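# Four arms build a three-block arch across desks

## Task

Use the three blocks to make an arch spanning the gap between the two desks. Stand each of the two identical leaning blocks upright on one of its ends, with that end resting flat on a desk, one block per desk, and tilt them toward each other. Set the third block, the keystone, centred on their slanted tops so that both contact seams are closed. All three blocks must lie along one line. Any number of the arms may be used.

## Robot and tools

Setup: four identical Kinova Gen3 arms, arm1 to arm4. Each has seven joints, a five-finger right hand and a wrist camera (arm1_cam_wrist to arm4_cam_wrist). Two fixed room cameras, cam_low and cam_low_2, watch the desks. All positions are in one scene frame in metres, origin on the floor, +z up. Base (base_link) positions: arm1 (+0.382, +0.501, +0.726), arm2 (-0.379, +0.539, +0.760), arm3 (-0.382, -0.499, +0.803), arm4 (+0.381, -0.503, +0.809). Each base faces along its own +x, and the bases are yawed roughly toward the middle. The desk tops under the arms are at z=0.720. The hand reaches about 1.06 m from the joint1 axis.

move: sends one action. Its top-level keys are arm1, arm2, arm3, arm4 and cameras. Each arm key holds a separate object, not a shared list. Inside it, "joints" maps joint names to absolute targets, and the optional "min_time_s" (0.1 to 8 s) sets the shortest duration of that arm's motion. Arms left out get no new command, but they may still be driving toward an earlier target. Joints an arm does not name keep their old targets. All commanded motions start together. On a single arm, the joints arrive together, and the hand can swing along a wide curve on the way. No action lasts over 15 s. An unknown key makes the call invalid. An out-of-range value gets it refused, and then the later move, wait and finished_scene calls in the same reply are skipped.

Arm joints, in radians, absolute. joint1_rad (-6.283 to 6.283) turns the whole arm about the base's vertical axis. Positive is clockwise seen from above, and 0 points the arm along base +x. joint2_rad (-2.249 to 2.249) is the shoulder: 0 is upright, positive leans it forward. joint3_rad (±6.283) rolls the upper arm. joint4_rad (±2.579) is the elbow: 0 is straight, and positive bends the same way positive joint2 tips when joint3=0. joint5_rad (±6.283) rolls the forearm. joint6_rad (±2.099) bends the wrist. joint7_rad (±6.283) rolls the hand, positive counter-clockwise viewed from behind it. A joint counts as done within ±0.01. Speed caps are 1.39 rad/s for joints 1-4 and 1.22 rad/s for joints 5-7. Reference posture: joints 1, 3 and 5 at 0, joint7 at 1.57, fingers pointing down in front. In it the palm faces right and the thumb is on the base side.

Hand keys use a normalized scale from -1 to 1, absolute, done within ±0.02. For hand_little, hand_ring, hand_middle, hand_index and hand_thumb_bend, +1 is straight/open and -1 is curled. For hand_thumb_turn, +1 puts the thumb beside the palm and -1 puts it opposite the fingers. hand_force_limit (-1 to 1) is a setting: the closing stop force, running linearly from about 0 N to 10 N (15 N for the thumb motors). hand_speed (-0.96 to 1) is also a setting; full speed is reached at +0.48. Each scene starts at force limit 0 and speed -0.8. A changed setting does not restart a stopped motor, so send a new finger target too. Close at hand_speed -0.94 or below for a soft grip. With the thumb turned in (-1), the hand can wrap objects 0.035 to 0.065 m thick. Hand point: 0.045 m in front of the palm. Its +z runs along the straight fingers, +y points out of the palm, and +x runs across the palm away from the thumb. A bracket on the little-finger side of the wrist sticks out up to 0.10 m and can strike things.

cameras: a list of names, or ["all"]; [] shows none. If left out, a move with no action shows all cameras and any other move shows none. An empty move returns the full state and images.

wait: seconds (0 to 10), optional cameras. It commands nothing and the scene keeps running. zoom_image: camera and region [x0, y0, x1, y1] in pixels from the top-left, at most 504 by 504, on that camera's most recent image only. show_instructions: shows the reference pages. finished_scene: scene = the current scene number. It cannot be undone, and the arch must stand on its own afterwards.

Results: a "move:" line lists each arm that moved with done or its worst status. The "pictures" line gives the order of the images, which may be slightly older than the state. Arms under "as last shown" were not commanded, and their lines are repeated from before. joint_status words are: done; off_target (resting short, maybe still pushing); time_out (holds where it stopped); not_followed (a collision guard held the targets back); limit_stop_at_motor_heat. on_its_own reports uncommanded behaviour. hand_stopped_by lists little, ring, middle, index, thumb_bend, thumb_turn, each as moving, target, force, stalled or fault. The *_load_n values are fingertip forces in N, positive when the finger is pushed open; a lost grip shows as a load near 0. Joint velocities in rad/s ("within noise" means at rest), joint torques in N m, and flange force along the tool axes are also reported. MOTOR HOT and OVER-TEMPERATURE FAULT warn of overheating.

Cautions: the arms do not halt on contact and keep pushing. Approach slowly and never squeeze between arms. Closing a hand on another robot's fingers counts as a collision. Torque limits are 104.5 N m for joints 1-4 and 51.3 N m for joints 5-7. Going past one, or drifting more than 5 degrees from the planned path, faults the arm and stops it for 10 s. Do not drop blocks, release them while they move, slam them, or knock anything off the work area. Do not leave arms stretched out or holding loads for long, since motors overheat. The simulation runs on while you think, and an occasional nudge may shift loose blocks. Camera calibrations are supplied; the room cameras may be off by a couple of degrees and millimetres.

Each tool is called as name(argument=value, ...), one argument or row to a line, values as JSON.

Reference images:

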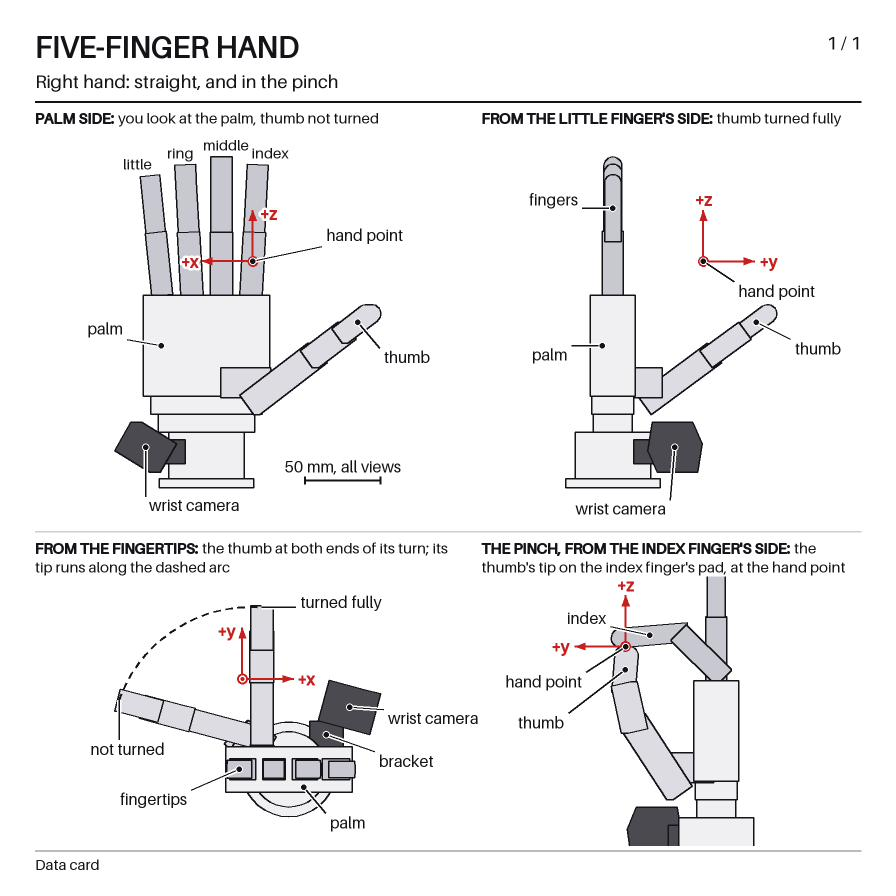

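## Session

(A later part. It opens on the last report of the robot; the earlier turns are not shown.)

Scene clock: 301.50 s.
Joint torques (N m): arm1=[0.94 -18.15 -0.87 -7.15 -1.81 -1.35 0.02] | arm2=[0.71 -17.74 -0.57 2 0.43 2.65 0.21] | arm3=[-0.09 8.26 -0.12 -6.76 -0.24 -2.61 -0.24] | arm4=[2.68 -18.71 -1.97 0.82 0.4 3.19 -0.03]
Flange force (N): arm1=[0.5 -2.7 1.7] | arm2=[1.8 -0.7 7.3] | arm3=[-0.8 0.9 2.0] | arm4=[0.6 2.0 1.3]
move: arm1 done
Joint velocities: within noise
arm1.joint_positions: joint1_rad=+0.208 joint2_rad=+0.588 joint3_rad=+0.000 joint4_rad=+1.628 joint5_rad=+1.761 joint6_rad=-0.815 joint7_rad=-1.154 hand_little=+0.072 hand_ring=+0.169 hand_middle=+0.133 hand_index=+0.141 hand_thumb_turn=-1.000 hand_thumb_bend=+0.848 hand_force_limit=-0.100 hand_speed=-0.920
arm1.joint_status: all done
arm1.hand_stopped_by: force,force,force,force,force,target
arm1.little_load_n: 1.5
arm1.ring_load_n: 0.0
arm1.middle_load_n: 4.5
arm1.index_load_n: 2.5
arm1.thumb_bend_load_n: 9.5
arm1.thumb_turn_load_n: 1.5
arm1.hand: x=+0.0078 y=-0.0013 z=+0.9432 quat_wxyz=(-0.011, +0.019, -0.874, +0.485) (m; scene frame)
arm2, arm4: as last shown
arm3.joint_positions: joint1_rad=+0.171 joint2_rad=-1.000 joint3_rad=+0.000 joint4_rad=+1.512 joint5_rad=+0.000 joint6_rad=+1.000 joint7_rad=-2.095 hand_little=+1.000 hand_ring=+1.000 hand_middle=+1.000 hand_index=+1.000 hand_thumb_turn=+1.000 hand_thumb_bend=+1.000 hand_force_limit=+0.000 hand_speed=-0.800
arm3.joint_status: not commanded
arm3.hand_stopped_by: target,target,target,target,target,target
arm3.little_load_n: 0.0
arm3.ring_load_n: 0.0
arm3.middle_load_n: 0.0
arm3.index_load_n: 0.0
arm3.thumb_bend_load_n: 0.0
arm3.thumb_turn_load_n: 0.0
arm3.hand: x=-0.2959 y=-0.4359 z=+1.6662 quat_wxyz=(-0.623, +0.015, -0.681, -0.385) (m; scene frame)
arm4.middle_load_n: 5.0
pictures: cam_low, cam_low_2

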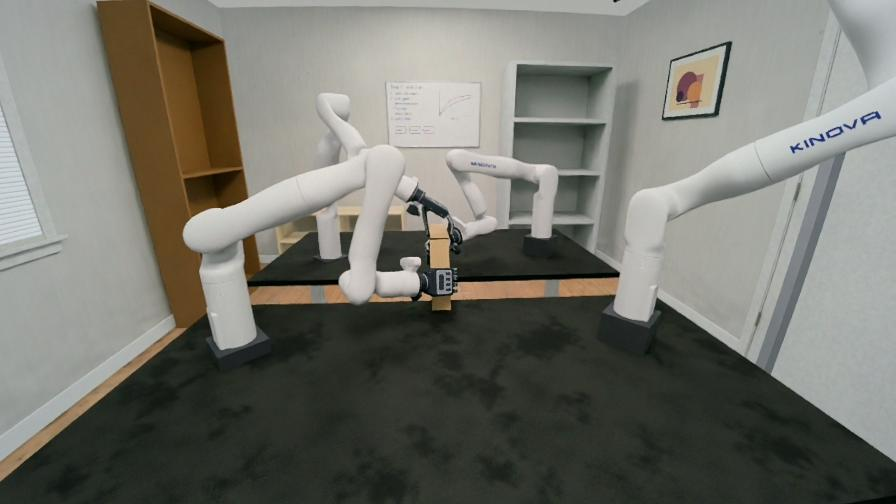

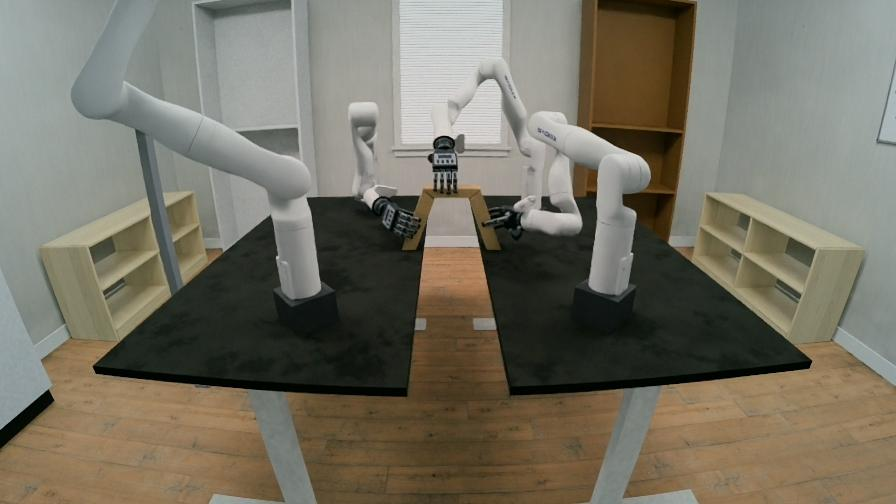

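move(
  arm1={"joints":{"joint1_rad":0.2084,"joint2_rad":0.5925,"joint4_rad":1.6294,"joint5_rad":1.7560,"joint6_rad":-0.8141,"joint7_rad":-1.1465},"min_time_s":1.5},
  cameras=["cam_low","cam_low_2"],
)

zoom_image(
  camera="cam_low_2",
  region=[415, 172, 455, 207],
)

zoom_image(
  camera="cam_low_2",
  region=[450, 172, 490, 207],
)

zoom_image(
  camera="cam_low",
  region=[420, 215, 460, 250],
)

Scene clock: 307.43 s.
Joint torques (N m): arm1=[0.9 -18.1 -0.94 -7.13 -1.73 -1.38 0.01] | arm2=[0.7 -17.69 -0.54 1.98 0.39 2.64 0.23] | arm3=[-0.1 8.2 -0.14 -6.75 -0.26 -2.59 -0.24] | arm4=[2.65 -18.76 -1.92 0.81 0.45 3.14 -0.06]
Flange force (N): arm1=[0.2 -2.6 1.6] | arm2=[1.7 -0.8 7.3] | arm3=[-0.9 0.9 2.1] | arm4=[0.7 2.3 1.1]
move: arm1 done
Joint velocities: within noise
arm1.joint_positions: joint1_rad=+0.208 joint2_rad=+0.592 joint3_rad=+0.000 joint4_rad=+1.629 joint5_rad=+1.756 joint6_rad=-0.814 joint7_rad=-1.146 hand_little=+0.072 hand_ring=+0.169 hand_middle=+0.133 hand_index=+0.141 hand_thumb_turn=-1.000 hand_thumb_bend=+0.848 hand_force_limit=-0.100 hand_speed=-0.920
arm1.joint_status: all done
arm1.hand_stopped_by: force,force,force,force,force,target
arm1.little_load_n: 1.5
arm1.ring_load_n: -0.5
arm1.middle_load_n: 4.5
arm1.index_load_n: 2.0
arm1.thumb_bend_load_n: 10.0
arm1.thumb_turn_load_n: 1.5
arm1.hand: x=+0.0072 y=-0.0014 z=+0.9407 quat_wxyz=(-0.011, +0.019, -0.874, +0.485) (m; scene frame)
arm2, arm3, arm4: as last shown
arm2.ring_load_n: 0.5
arm2.middle_load_n: 4.5
arm3.index_load_n: -0.5
arm4.middle_load_n: 4.5
arm4.index_load_n: 3.5
pictures: cam_low, cam_low_2

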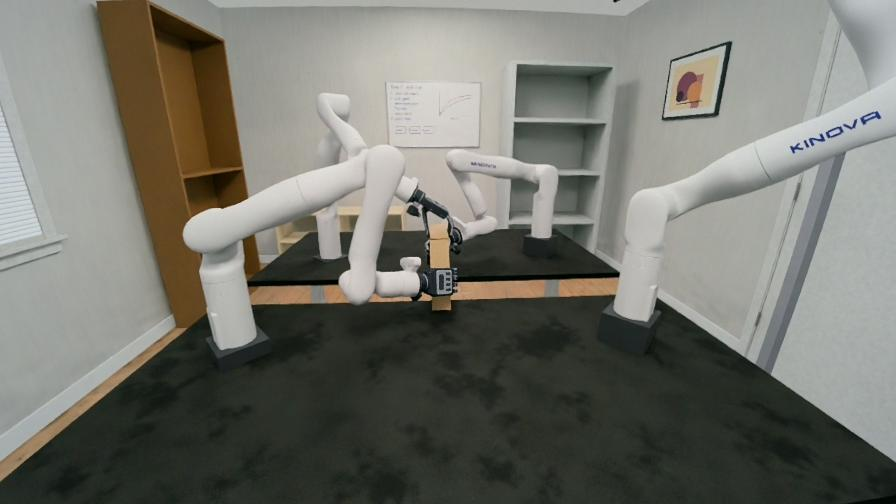

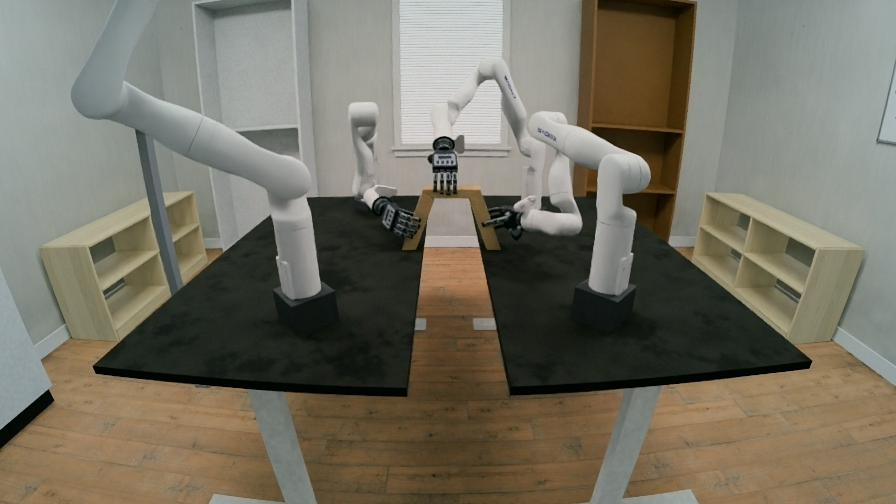

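Scaled by 12.600 from the camera's 896x504 image, which has a finer 1280x720 frame.

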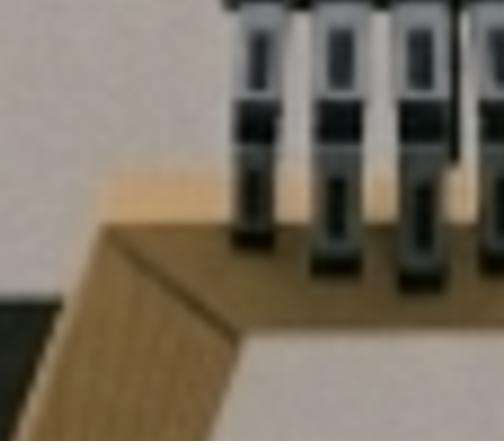

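Scaled by 12.600 from the camera's 896x504 image, which has a finer 1280x720 frame.

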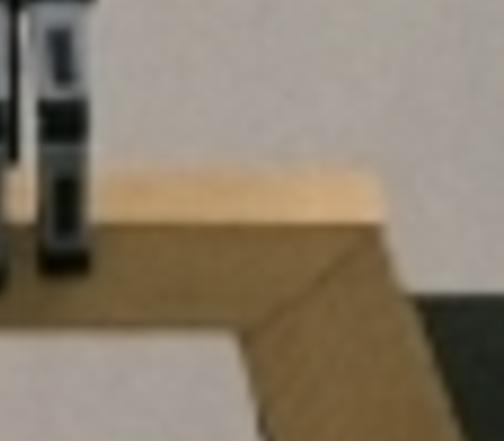

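Scaled by 12.600 from the camera's 896x504 image, which has a finer 1280x720 frame.

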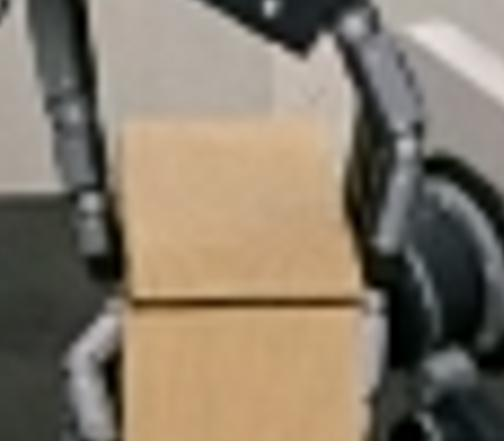

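move(
  arm1={"joints":{"joint1_rad":0.2086,"joint2_rad":0.5954,"joint4_rad":1.6304,"joint5_rad":1.7524,"joint6_rad":-0.8135,"joint7_rad":-1.1411},"min_time_s":1.5},
  cameras=["cam_low","cam_low_2"],
)

zoom_image(
  camera="cam_low_2",
  region=[415, 172, 455, 207],
)

zoom_image(
  camera="cam_low_2",
  region=[450, 172, 490, 207],
)

zoom_image(
  camera="cam_low",
  region=[420, 215, 460, 250],
)

Scene clock: 312.83 s.
Joint torques (N m): arm1=[0.49 -17.44 -1 -6.41 -1.45 -1.39 0.09] | arm2=[0.69 -17.7 -0.55 1.97 0.41 2.64 0.26] | arm3=[-0.12 8.25 -0.14 -6.75 -0.24 -2.6 -0.24] | arm4=[2.47 -18.69 -2.04 0.59 0.42 3.16 0]
Flange force (N): arm1=[1.3 -3.7 0.9] | arm2=[1.7 -0.8 7.3] | arm3=[-0.8 1.0 2.0] | arm4=[0.4 1.7 0.5]
move: arm1 done
Joint velocities: within noise
arm1.joint_positions: joint1_rad=+0.209 joint2_rad=+0.595 joint3_rad=+0.000 joint4_rad=+1.630 joint5_rad=+1.752 joint6_rad=-0.813 joint7_rad=-1.141 hand_little=+0.072 hand_ring=+0.169 hand_middle=+0.133 hand_index=+0.141 hand_thumb_turn=-1.000 hand_thumb_bend=+0.848 hand_force_limit=-0.100 hand_speed=-0.920
arm1.joint_status: all done
arm1.hand_stopped_by: force,force,force,force,force,target
arm1.little_load_n: 1.5
arm1.ring_load_n: 0.0
arm1.middle_load_n: 4.0
arm1.index_load_n: 2.0
arm1.thumb_bend_load_n: 10.0
arm1.thumb_turn_load_n: 1.5
arm1.hand: x=+0.0069 y=-0.0015 z=+0.9391 quat_wxyz=(-0.011, +0.019, -0.874, +0.485) (m; scene frame)
arm2, arm3, arm4: as last shown
arm2.ring_load_n: 0.0
arm2.middle_load_n: 5.0
arm2.thumb_bend_load_n: 11.0
arm2.thumb_turn_load_n: 1.0
arm3.index_load_n: 0.0
arm4.index_load_n: 3.0
pictures: cam_low, cam_low_2

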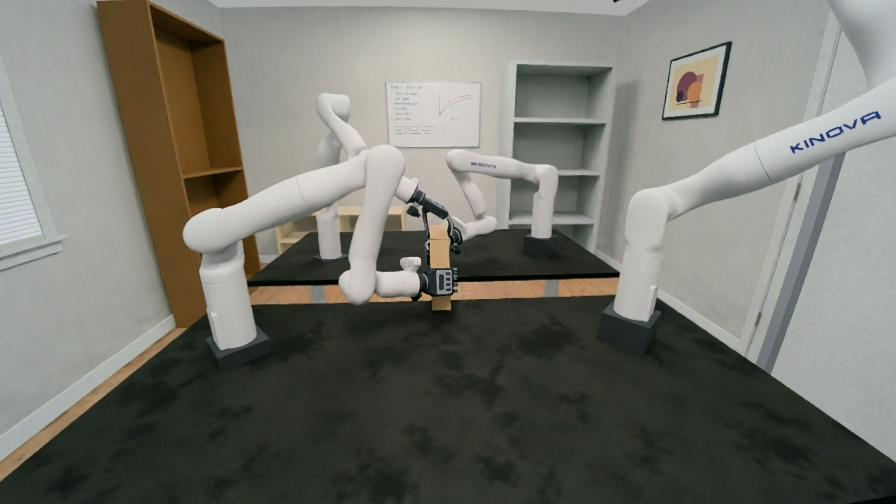

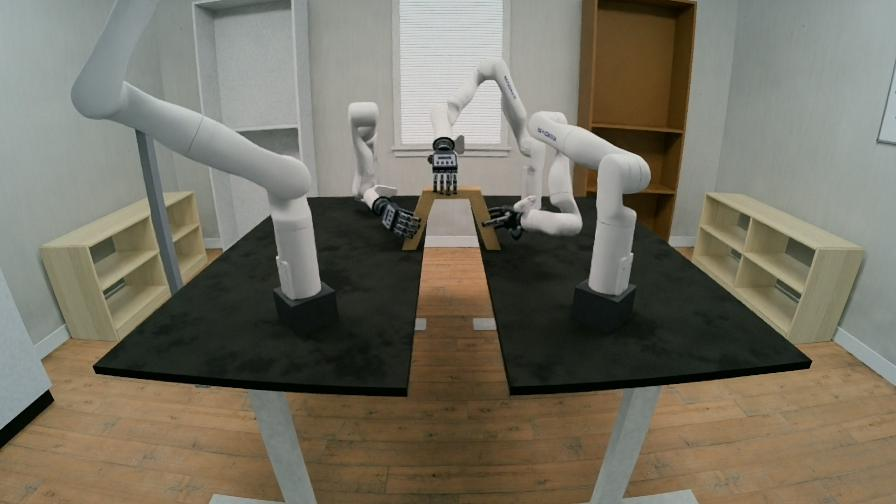

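Scaled by 12.600 from the camera's 896x504 image, which has a finer 1280x720 frame.

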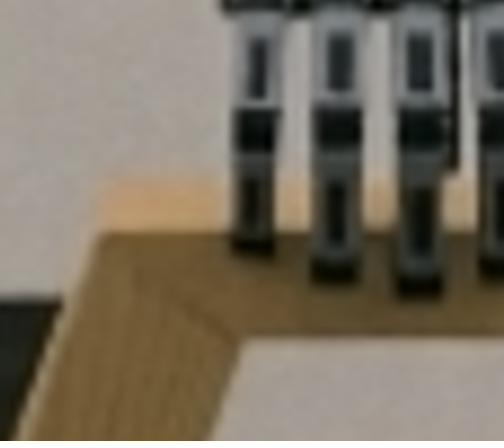

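Scaled by 12.600 from the camera's 896x504 image, which has a finer 1280x720 frame.

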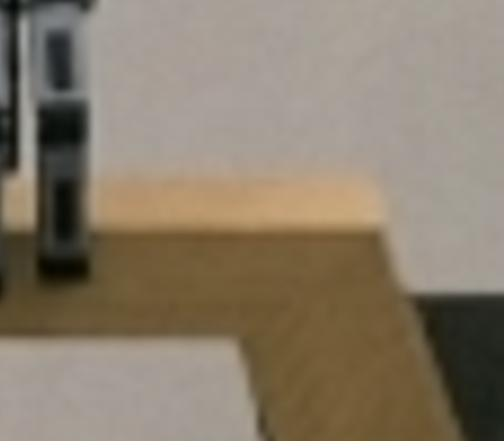

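Scaled by 12.600 from the camera's 896x504 image, which has a finer 1280x720 frame.

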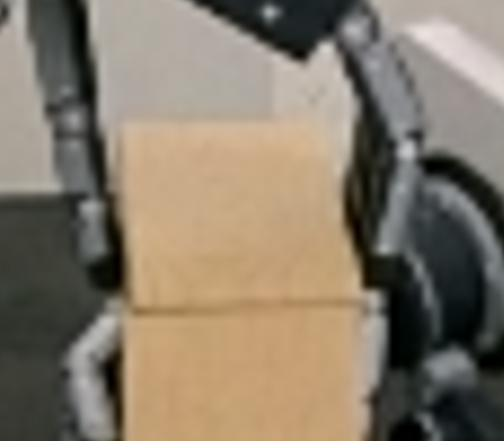

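move(
  arm1={"joints":{"joint1_rad":0.2088,"joint2_rad":0.5969,"joint4_rad":1.6302,"joint5_rad":1.7512,"joint6_rad":-0.8134,"joint7_rad":-1.1392},"min_time_s":1},
  cameras=["cam_low","cam_low_2"],
)

zoom_image(
  camera="cam_low_2",
  region=[415, 172, 455, 207],
)

zoom_image(
  camera="cam_low",
  region=[420, 215, 460, 250],
)

zoom_image(
  camera="cam_low_2",
  region=[395, 172, 505, 262],
)

Scene clock: 315.93 s.
Joint torques (N m): arm1=[0.69 -15.61 -0.66 -5.46 -1.03 -0.92 0.06] | arm2=[-0.12 -17.65 -1.04 2.07 0.82 2.63 0.24] | arm3=[-0.07 8.23 -0.11 -6.77 -0.25 -2.61 -0.21] | arm4=[2.38 -18.59 -2.14 0.44 0.48 3.04 0]
Flange force (N): arm1=[0.9 -6.1 -0.9] | arm2=[2.1 -2.0 7.2] | arm3=[-0.8 0.9 2.1] | arm4=[0.0 1.6 -0.3]
move: arm1 done
Joint velocities: within noise
arm1.joint_positions: joint1_rad=+0.209 joint2_rad=+0.597 joint3_rad=+0.000 joint4_rad=+1.630 joint5_rad=+1.751 joint6_rad=-0.813 joint7_rad=-1.139 hand_little=+0.072 hand_ring=+0.169 hand_middle=+0.133 hand_index=+0.141 hand_thumb_turn=-1.000 hand_thumb_bend=+0.848 hand_force_limit=-0.100 hand_speed=-0.920
arm1.joint_status: all done
arm1.hand_stopped_by: force,force,force,force,force,target
arm1.little_load_n: 1.5
arm1.ring_load_n: 0.0
arm1.middle_load_n: 4.0
arm1.index_load_n: 2.0
arm1.thumb_bend_load_n: 9.5
arm1.thumb_turn_load_n: 1.0
arm1.hand: x=+0.0066 y=-0.0016 z=+0.9384 quat_wxyz=(-0.011, +0.019, -0.874, +0.485) (m; scene frame)
arm2, arm3, arm4: as last shown
arm2.little_load_n: 0.5
arm2.index_load_n: 6.0
arm4.middle_load_n: 4.0
arm4.index_load_n: 2.5
arm4.thumb_turn_load_n: -1.0
pictures: cam_low, cam_low_2

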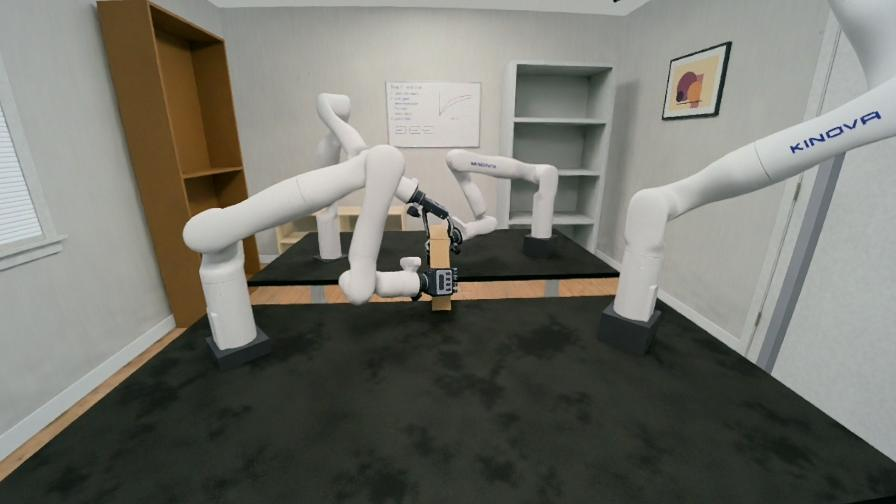

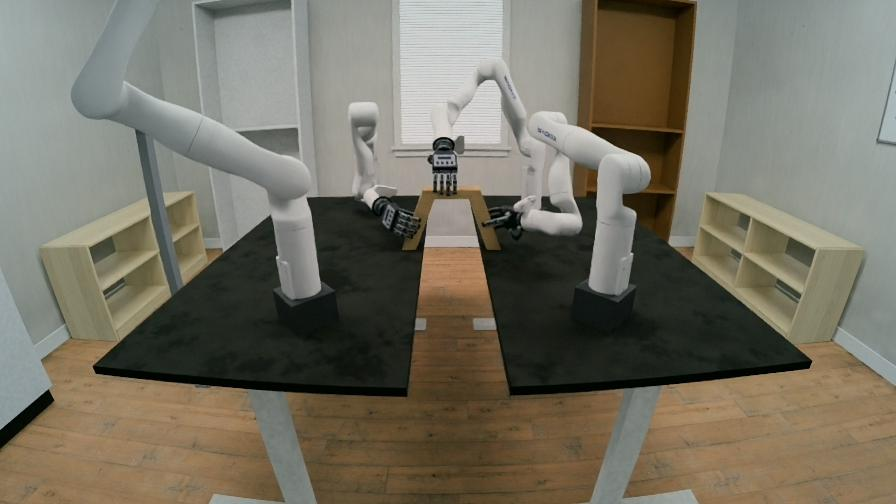

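Scaled by 12.600 from the camera's 896x504 image, which has a finer 1280x720 frame.

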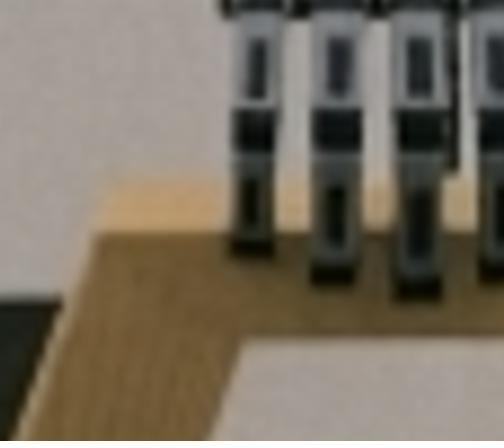

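Scaled by 12.600 from the camera's 896x504 image, which has a finer 1280x720 frame.

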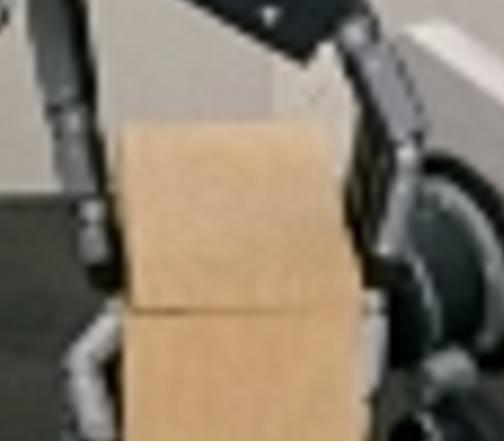

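Scaled by 4.582 from the camera's 896x504 image, which has a finer 1280x720 frame.

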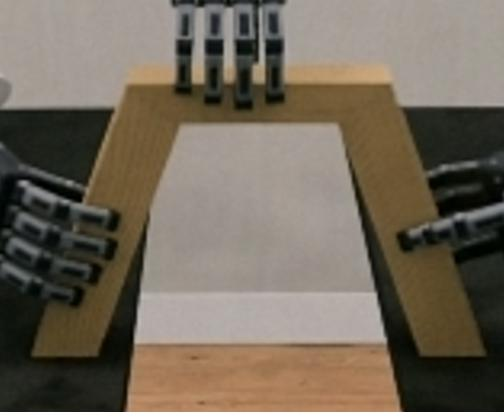

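move(
  arm1={"joints":{"hand_speed":-0.9,"hand_little":0.40,"hand_ring":0.41,"hand_middle":0.40,"hand_index":0.41,"hand_thumb_bend":1.0}},
  cameras=["cam_low","cam_low_2","arm1_cam_wrist"],
)

zoom_image(
  camera="cam_low_2",
  region=[395, 172, 505, 262],
)

zoom_image(
  camera="cam_low",
  region=[400, 180, 480, 260],
)

Scene clock: 318.90 s.
Joint torques (N m): arm1=[0.9 -16.88 -0.66 -6.27 -1.43 -1.1 0.12] | arm2=[0.42 -17.72 -0.76 1.95 0.54 2.64 0.23] | arm3=[-0.06 8.21 -0.13 -6.77 -0.24 -2.58 -0.24] | arm4=[2.38 -18.51 -2.07 0.59 0.5 3.05 0.01]
Flange force (N): arm1=[0.8 -4.8 0.4] | arm2=[1.9 -1.2 7.1] | arm3=[-0.9 0.9 2.2] | arm4=[0.0 1.6 0.3]
move: arm1 done
Joint velocities: within noise
arm1.joint_positions: joint1_rad=+0.209 joint2_rad=+0.597 joint3_rad=+0.000 joint4_rad=+1.630 joint5_rad=+1.751 joint6_rad=-0.813 joint7_rad=-1.139 hand_little=+0.400 hand_ring=+0.410 hand_middle=+0.400 hand_index=+0.410 hand_thumb_turn=-1.000 hand_thumb_bend=+1.000 hand_force_limit=-0.100 hand_speed=-0.900
arm1.joint_status: all done
arm1.hand_stopped_by: target,target,target,target,target,target
arm1.little_load_n: 0.0
arm1.ring_load_n: 0.0
arm1.middle_load_n: 0.0
arm1.index_load_n: 0.0
arm1.thumb_bend_load_n: 0.0
arm1.thumb_turn_load_n: 0.0
arm1.hand: x=+0.0066 y=-0.0016 z=+0.9384 quat_wxyz=(-0.011, +0.019, -0.874, +0.485) (m; scene frame)
arm2.joint_positions: joint1_rad=+0.554 joint2_rad=+1.235 joint3_rad=+0.000 joint4_rad=+2.192 joint5_rad=-2.815 joint6_rad=+1.662 joint7_rad=-4.317 hand_little=+0.027 hand_ring=+0.057 hand_middle=+0.052 hand_index=+0.028 hand_thumb_turn=-1.000 hand_thumb_bend=+0.976 hand_force_limit=+0.100 hand_speed=-0.920
arm2.joint_status: not commanded
arm2.hand_stopped_by: force,force,force,force,force,target
arm2.little_load_n: 0.0
arm2.ring_load_n: 0.0
arm2.middle_load_n: 5.0
arm2.index_load_n: 5.5
arm2.thumb_bend_load_n: 11.0
arm2.thumb_turn_load_n: 1.0
arm2.hand: x=-0.1233 y=-0.0101 z=+0.8337 quat_wxyz=(+0.502, +0.278, +0.717, -0.397) (m; scene frame)
arm3, arm4: as last shown
arm4.middle_load_n: 4.5
arm4.index_load_n: 3.0
arm4.thumb_bend_load_n: 9.5
arm4.thumb_turn_load_n: -0.5
pictures: arm1_cam_wrist, cam_low, cam_low_2
camera_calibration:
arm1_cam_wrist: T_world_to_cam=[[-0.323499, 0.500143, -0.803247, 0.750245], [0.816906, 0.576007, 0.0296519, -0.0301319], [0.477506, -0.646585, -0.594908, 0.675974], [0, 0, 0, 1]] pos_world=[-0.0554631, 0.0792006, 1.00567]

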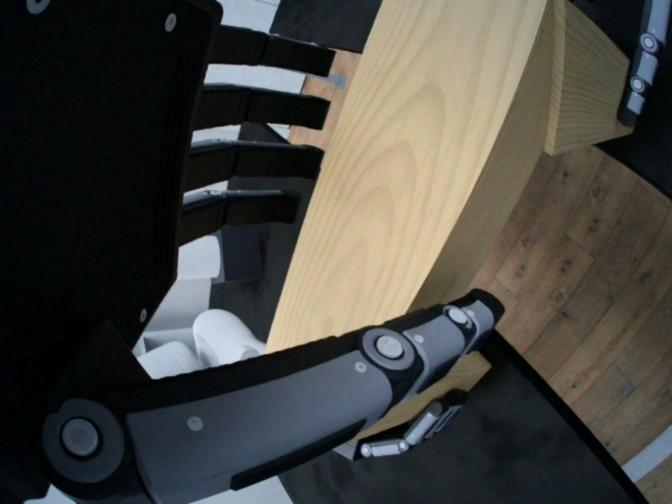

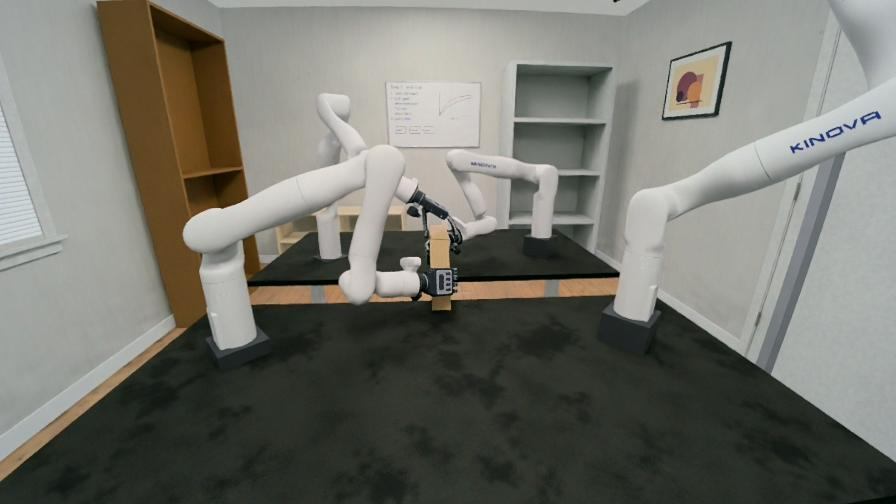

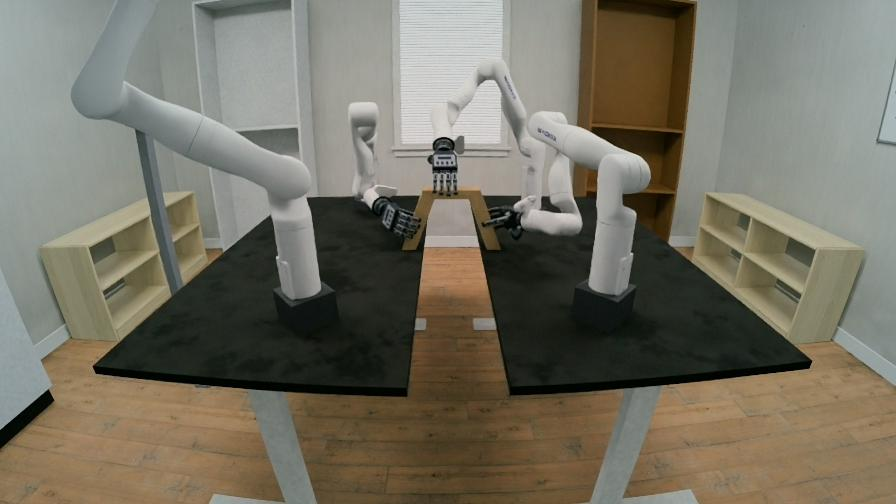

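Scaled by 4.582 from the camera's 896x504 image, which has a finer 1280x720 frame.

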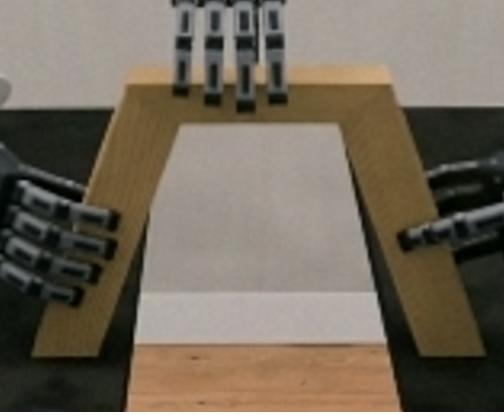

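Scaled by 6.300 from the camera's 896x504 image, which has a finer 1280x720 frame.

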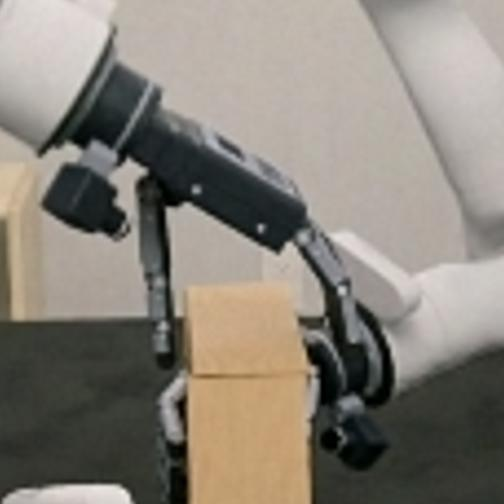

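move(
  arm1={"joints":{"joint1_rad":0.2087,"joint2_rad":0.5798,"joint4_rad":1.6159,"joint5_rad":1.7800,"joint6_rad":-0.8199,"joint7_rad":-1.1811},"min_time_s":2.5},
  cameras=["cam_low","cam_low_2","arm1_cam_wrist"],
)

zoom_image(
  camera="cam_low_2",
  region=[395, 172, 505, 262],
)

zoom_image(
  camera="cam_low",
  region=[400, 180, 480, 260],
)

Scene clock: 324.53 s.
Joint torques (N m): arm1=[0.82 -16.85 -0.76 -6.46 -1.46 -1.03 0.03] | arm2=[0.45 -17.77 -0.74 1.94 0.54 2.67 0.21] | arm3=[-0.14 8.22 -0.11 -6.75 -0.24 -2.57 -0.24] | arm4=[2.36 -18.61 -2.09 0.57 0.4 3.01 0.06]
Flange force (N): arm1=[0.7 -4.3 0.4] | arm2=[2.0 -1.1 7.1] | arm3=[-0.8 1.0 2.1] | arm4=[0.4 1.4 0.0]
move: arm1 done
Joint velocities: within noise
arm1.joint_positions: joint1_rad=+0.209 joint2_rad=+0.580 joint3_rad=+0.000 joint4_rad=+1.616 joint5_rad=+1.780 joint6_rad=-0.820 joint7_rad=-1.181 hand_little=+0.400 hand_ring=+0.410 hand_middle=+0.400 hand_index=+0.410 hand_thumb_turn=-1.000 hand_thumb_bend=+1.000 hand_force_limit=-0.100 hand_speed=-0.900
arm1.joint_status: all done
arm1.hand_stopped_by: target,target,target,target,target,target
arm1.little_load_n: 0.0
arm1.ring_load_n: 0.0
arm1.middle_load_n: 0.0
arm1.index_load_n: 0.0
arm1.thumb_bend_load_n: 0.0
arm1.thumb_turn_load_n: 0.0
arm1.hand: x=+0.0067 y=-0.0017 z=+0.9504 quat_wxyz=(-0.011, +0.019, -0.874, +0.485) (m; scene frame)
arm2, arm3: as last shown
arm2.thumb_bend_load_n: 11.5
arm2.thumb_turn_load_n: 0.5
arm4.joint_positions: joint1_rad=+0.524 joint2_rad=+1.399 joint3_rad=+0.000 joint4_rad=+2.192 joint5_rad=+3.437 joint6_rad=+1.832 joint7_rad=-4.291 hand_little=+0.124 hand_ring=+0.146 hand_middle=+0.141 hand_index=+0.133 hand_thumb_turn=-1.000 hand_thumb_bend=+0.850 hand_force_limit=+0.100 hand_speed=-0.920
arm4.joint_status: not commanded
arm4.hand_stopped_by: force,force,force,force,force,target
arm4.little_load_n: 0.0
arm4.ring_load_n: 0.0
arm4.middle_load_n: 4.5
arm4.index_load_n: 3.0
arm4.thumb_bend_load_n: 10.0
arm4.thumb_turn_load_n: -0.5
arm4.hand: x=+0.1178 y=+0.0147 z=+0.8364 quat_wxyz=(-0.395, +0.713, -0.281, -0.507) (m; scene frame)
pictures: arm1_cam_wrist, cam_low, cam_low_2
camera_calibration:
arm1_cam_wrist: T_world_to_cam=[[-0.323876, 0.499799, -0.803309, 0.760053], [0.81657, 0.576495, 0.029459, -0.0302306], [0.477827, -0.646417, -0.594834, 0.682912], [0, 0, 0, 1]] pos_world=[-0.0554661, 0.0789999, 1.01767]

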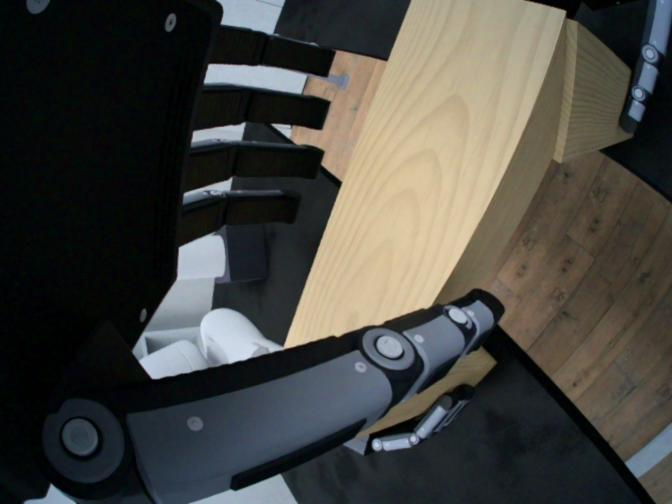

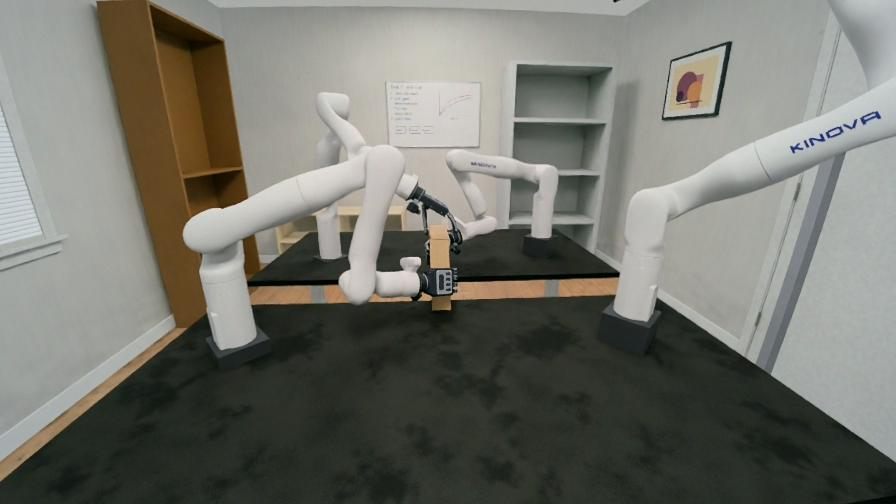

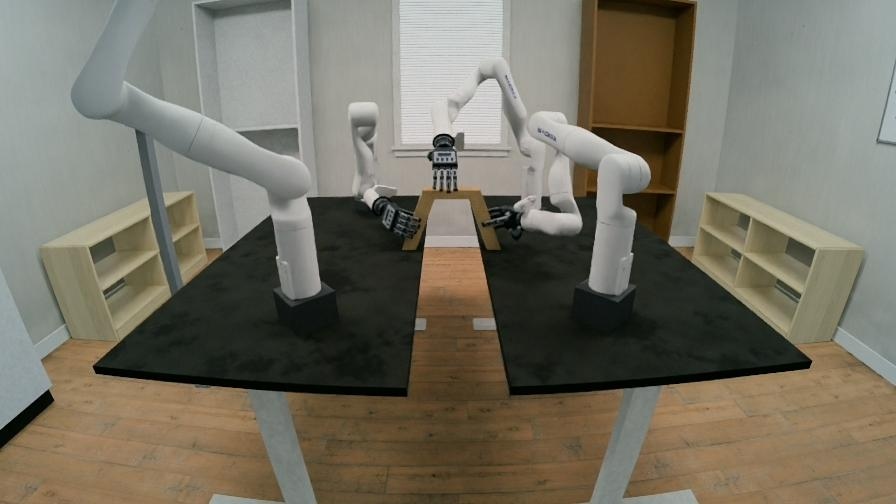

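Scaled by 4.582 from the camera's 896x504 image, which has a finer 1280x720 frame.

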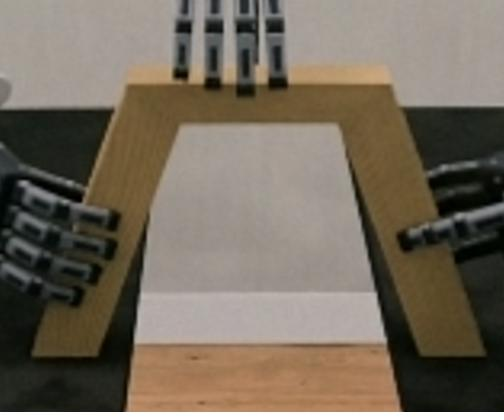

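Scaled by 6.300 from the camera's 896x504 image, which has a finer 1280x720 frame.

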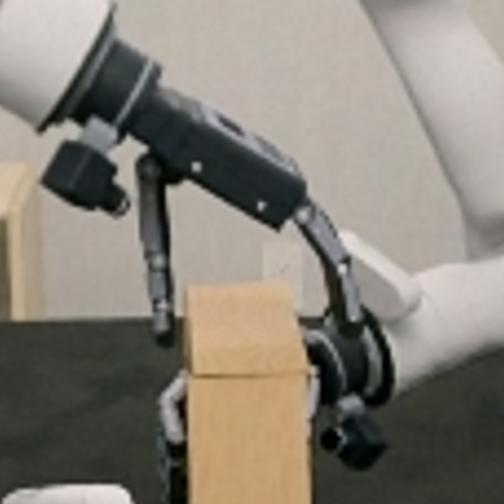

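move(
  arm1={"joints":{"joint1_rad":0.2075,"joint2_rad":0.5312,"joint4_rad":1.5739,"joint5_rad":1.8594,"joint6_rad":-0.8415,"joint7_rad":-1.2995},"min_time_s":2},
)

move(
  arm1={"joints":{"joint1_rad":0.2060,"joint2_rad":0.4194,"joint4_rad":1.3477,"joint5_rad":2.1042,"joint6_rad":-0.9772,"joint7_rad":-1.6950},"min_time_s":2.5},
  cameras=["cam_low","cam_low_2","arm1_cam_wrist"],
)

zoom_image(
  camera="cam_low_2",
  region=[395, 172, 505, 262],
)

zoom_image(
  camera="cam_low",
  region=[400, 190, 480, 320],
)

Scene clock: 330.77 s.
Joint torques (N m): arm1=[0.95 -16.44 -0.58 -6.8 -1.57 -0.75 0.09] | arm2=[0.43 -17.72 -0.73 1.97 0.54 2.66 0.23] | arm3=[-0.12 8.25 -0.14 -6.77 -0.24 -2.56 -0.24] | arm4=[2.48 -18.44 -2.11 0.61 0.47 3.07 0.03]
Flange force (N): arm1=[0.6 -4.9 0.4] | arm2=[1.9 -1.2 7.2] | arm3=[-0.7 0.9 2.1] | arm4=[-0.2 1.4 0.5]
move: arm1 done
Joint velocities: within noise
arm1.joint_positions: joint1_rad=+0.207 joint2_rad=+0.531 joint3_rad=+0.000 joint4_rad=+1.574 joint5_rad=+1.859 joint6_rad=-0.841 joint7_rad=-1.299 hand_little=+0.400 hand_ring=+0.410 hand_middle=+0.400 hand_index=+0.410 hand_thumb_turn=-1.000 hand_thumb_bend=+1.000 hand_force_limit=-0.100 hand_speed=-0.900
arm1.joint_status: all done
arm1.hand_stopped_by: target,target,target,target,target,target
arm1.little_load_n: 0.0
arm1.ring_load_n: 0.0
arm1.middle_load_n: 0.0
arm1.index_load_n: -0.5
arm1.thumb_bend_load_n: 0.0
arm1.thumb_turn_load_n: 0.0
arm1.hand: x=+0.0081 y=-0.0016 z=+0.9851 quat_wxyz=(-0.011, +0.019, -0.874, +0.485) (m; scene frame)
arm2, arm3, arm4: as last shown
arm2.index_load_n: 6.0
arm2.thumb_bend_load_n: 11.0
arm4.little_load_n: 0.5
pictures: none

Scene clock: 333.60 s.
Joint torques (N m): arm1=[0.81 -15.54 -0.52 -7.83 -1.75 0.04 0.05] | arm2=[0.43 -17.73 -0.74 1.99 0.54 2.64 0.24] | arm3=[-0.1 8.24 -0.14 -6.76 -0.22 -2.57 -0.23] | arm4=[2.38 -18.58 -2.09 0.61 0.47 3.05 0.04]
Flange force (N): arm1=[-0.1 -4.3 0.1] | arm2=[1.9 -1.2 7.2] | arm3=[-0.8 0.9 2.1] | arm4=[0.2 1.5 0.3]
move: arm1 done
Joint velocities: within noise
arm1.joint_positions: joint1_rad=+0.206 joint2_rad=+0.419 joint3_rad=+0.000 joint4_rad=+1.348 joint5_rad=+2.104 joint6_rad=-0.977 joint7_rad=-1.695 hand_little=+0.400 hand_ring=+0.410 hand_middle=+0.400 hand_index=+0.410 hand_thumb_turn=-1.000 hand_thumb_bend=+1.000 hand_force_limit=-0.100 hand_speed=-0.900
arm1.joint_status: all done
arm1.hand_stopped_by: target,target,target,target,target,target
arm1.little_load_n: 0.0
arm1.ring_load_n: 0.0
arm1.middle_load_n: -0.5
arm1.index_load_n: 0.0
arm1.thumb_bend_load_n: 0.0
arm1.thumb_turn_load_n: 0.0
arm1.hand: x=+0.0105 y=-0.0008 z=+1.1053 quat_wxyz=(-0.011, +0.019, -0.874, +0.485) (m; scene frame)
arm2, arm3, arm4: as last shown
arm2.ring_load_n: 0.5
arm2.index_load_n: 5.5
arm4.little_load_n: 0.0
pictures: arm1_cam_wrist, cam_low, cam_low_2
camera_calibration:
arm1_cam_wrist: T_world_to_cam=[[-0.323425, 0.500088, -0.803311, 0.88527], [0.816702, 0.576282, 0.0299381, -0.0389541], [0.477905, -0.646383, -0.594807, 0.773788], [0, 0, 0, 1]] pos_world=[-0.0516654, 0.0798999, 1.17257]

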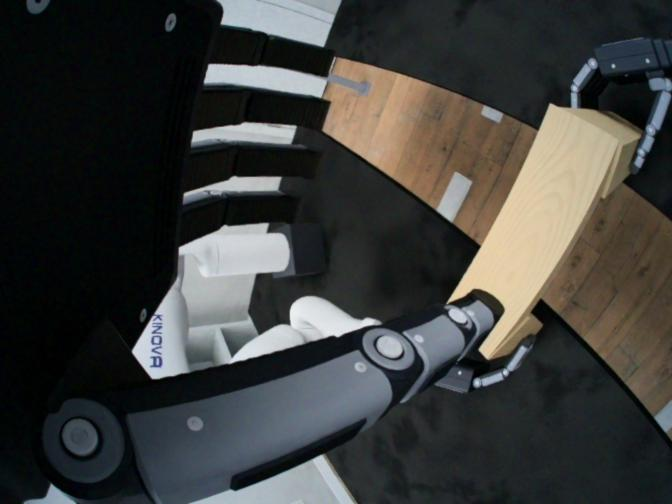

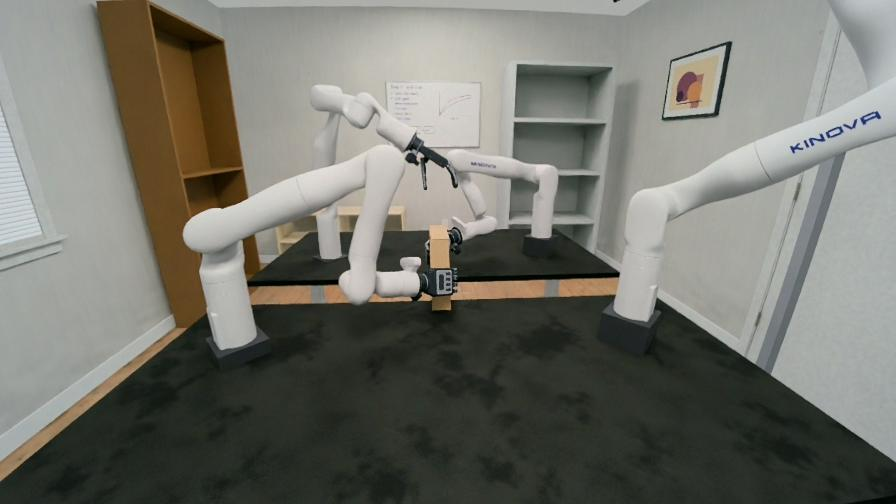

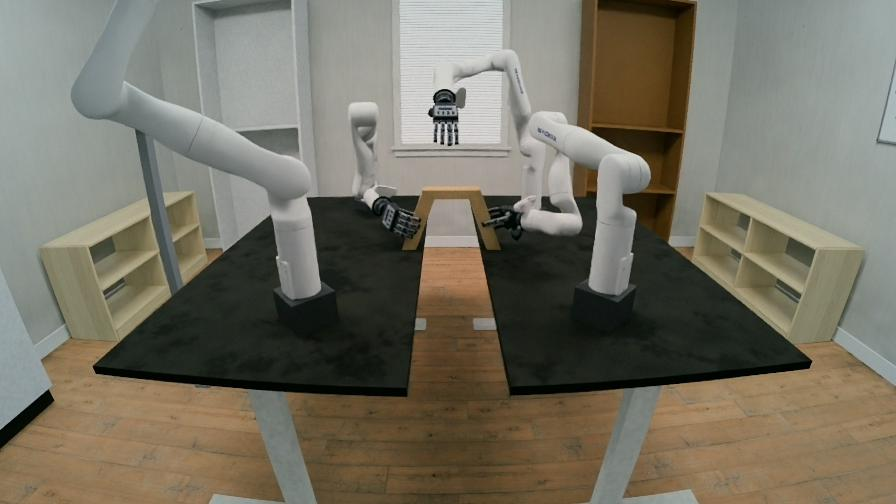

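Scaled by 4.582 from the camera's 896x504 image, which has a finer 1280x720 frame.

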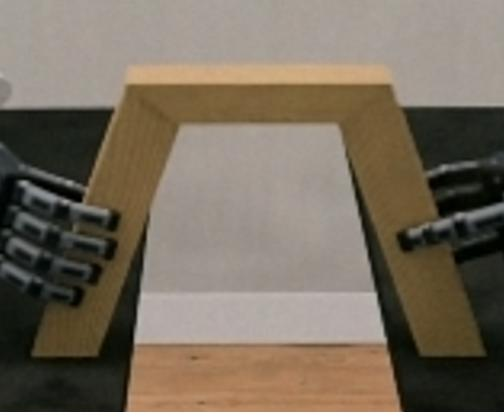

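Scaled by 3.877 from the camera's 896x504 image, which has a finer 1280x720 frame.

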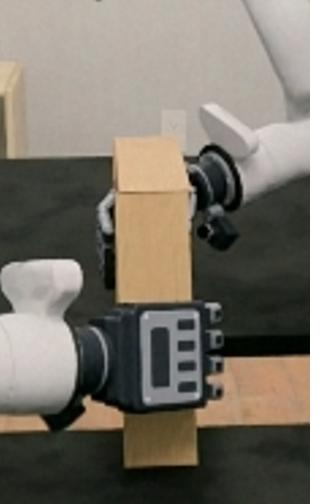

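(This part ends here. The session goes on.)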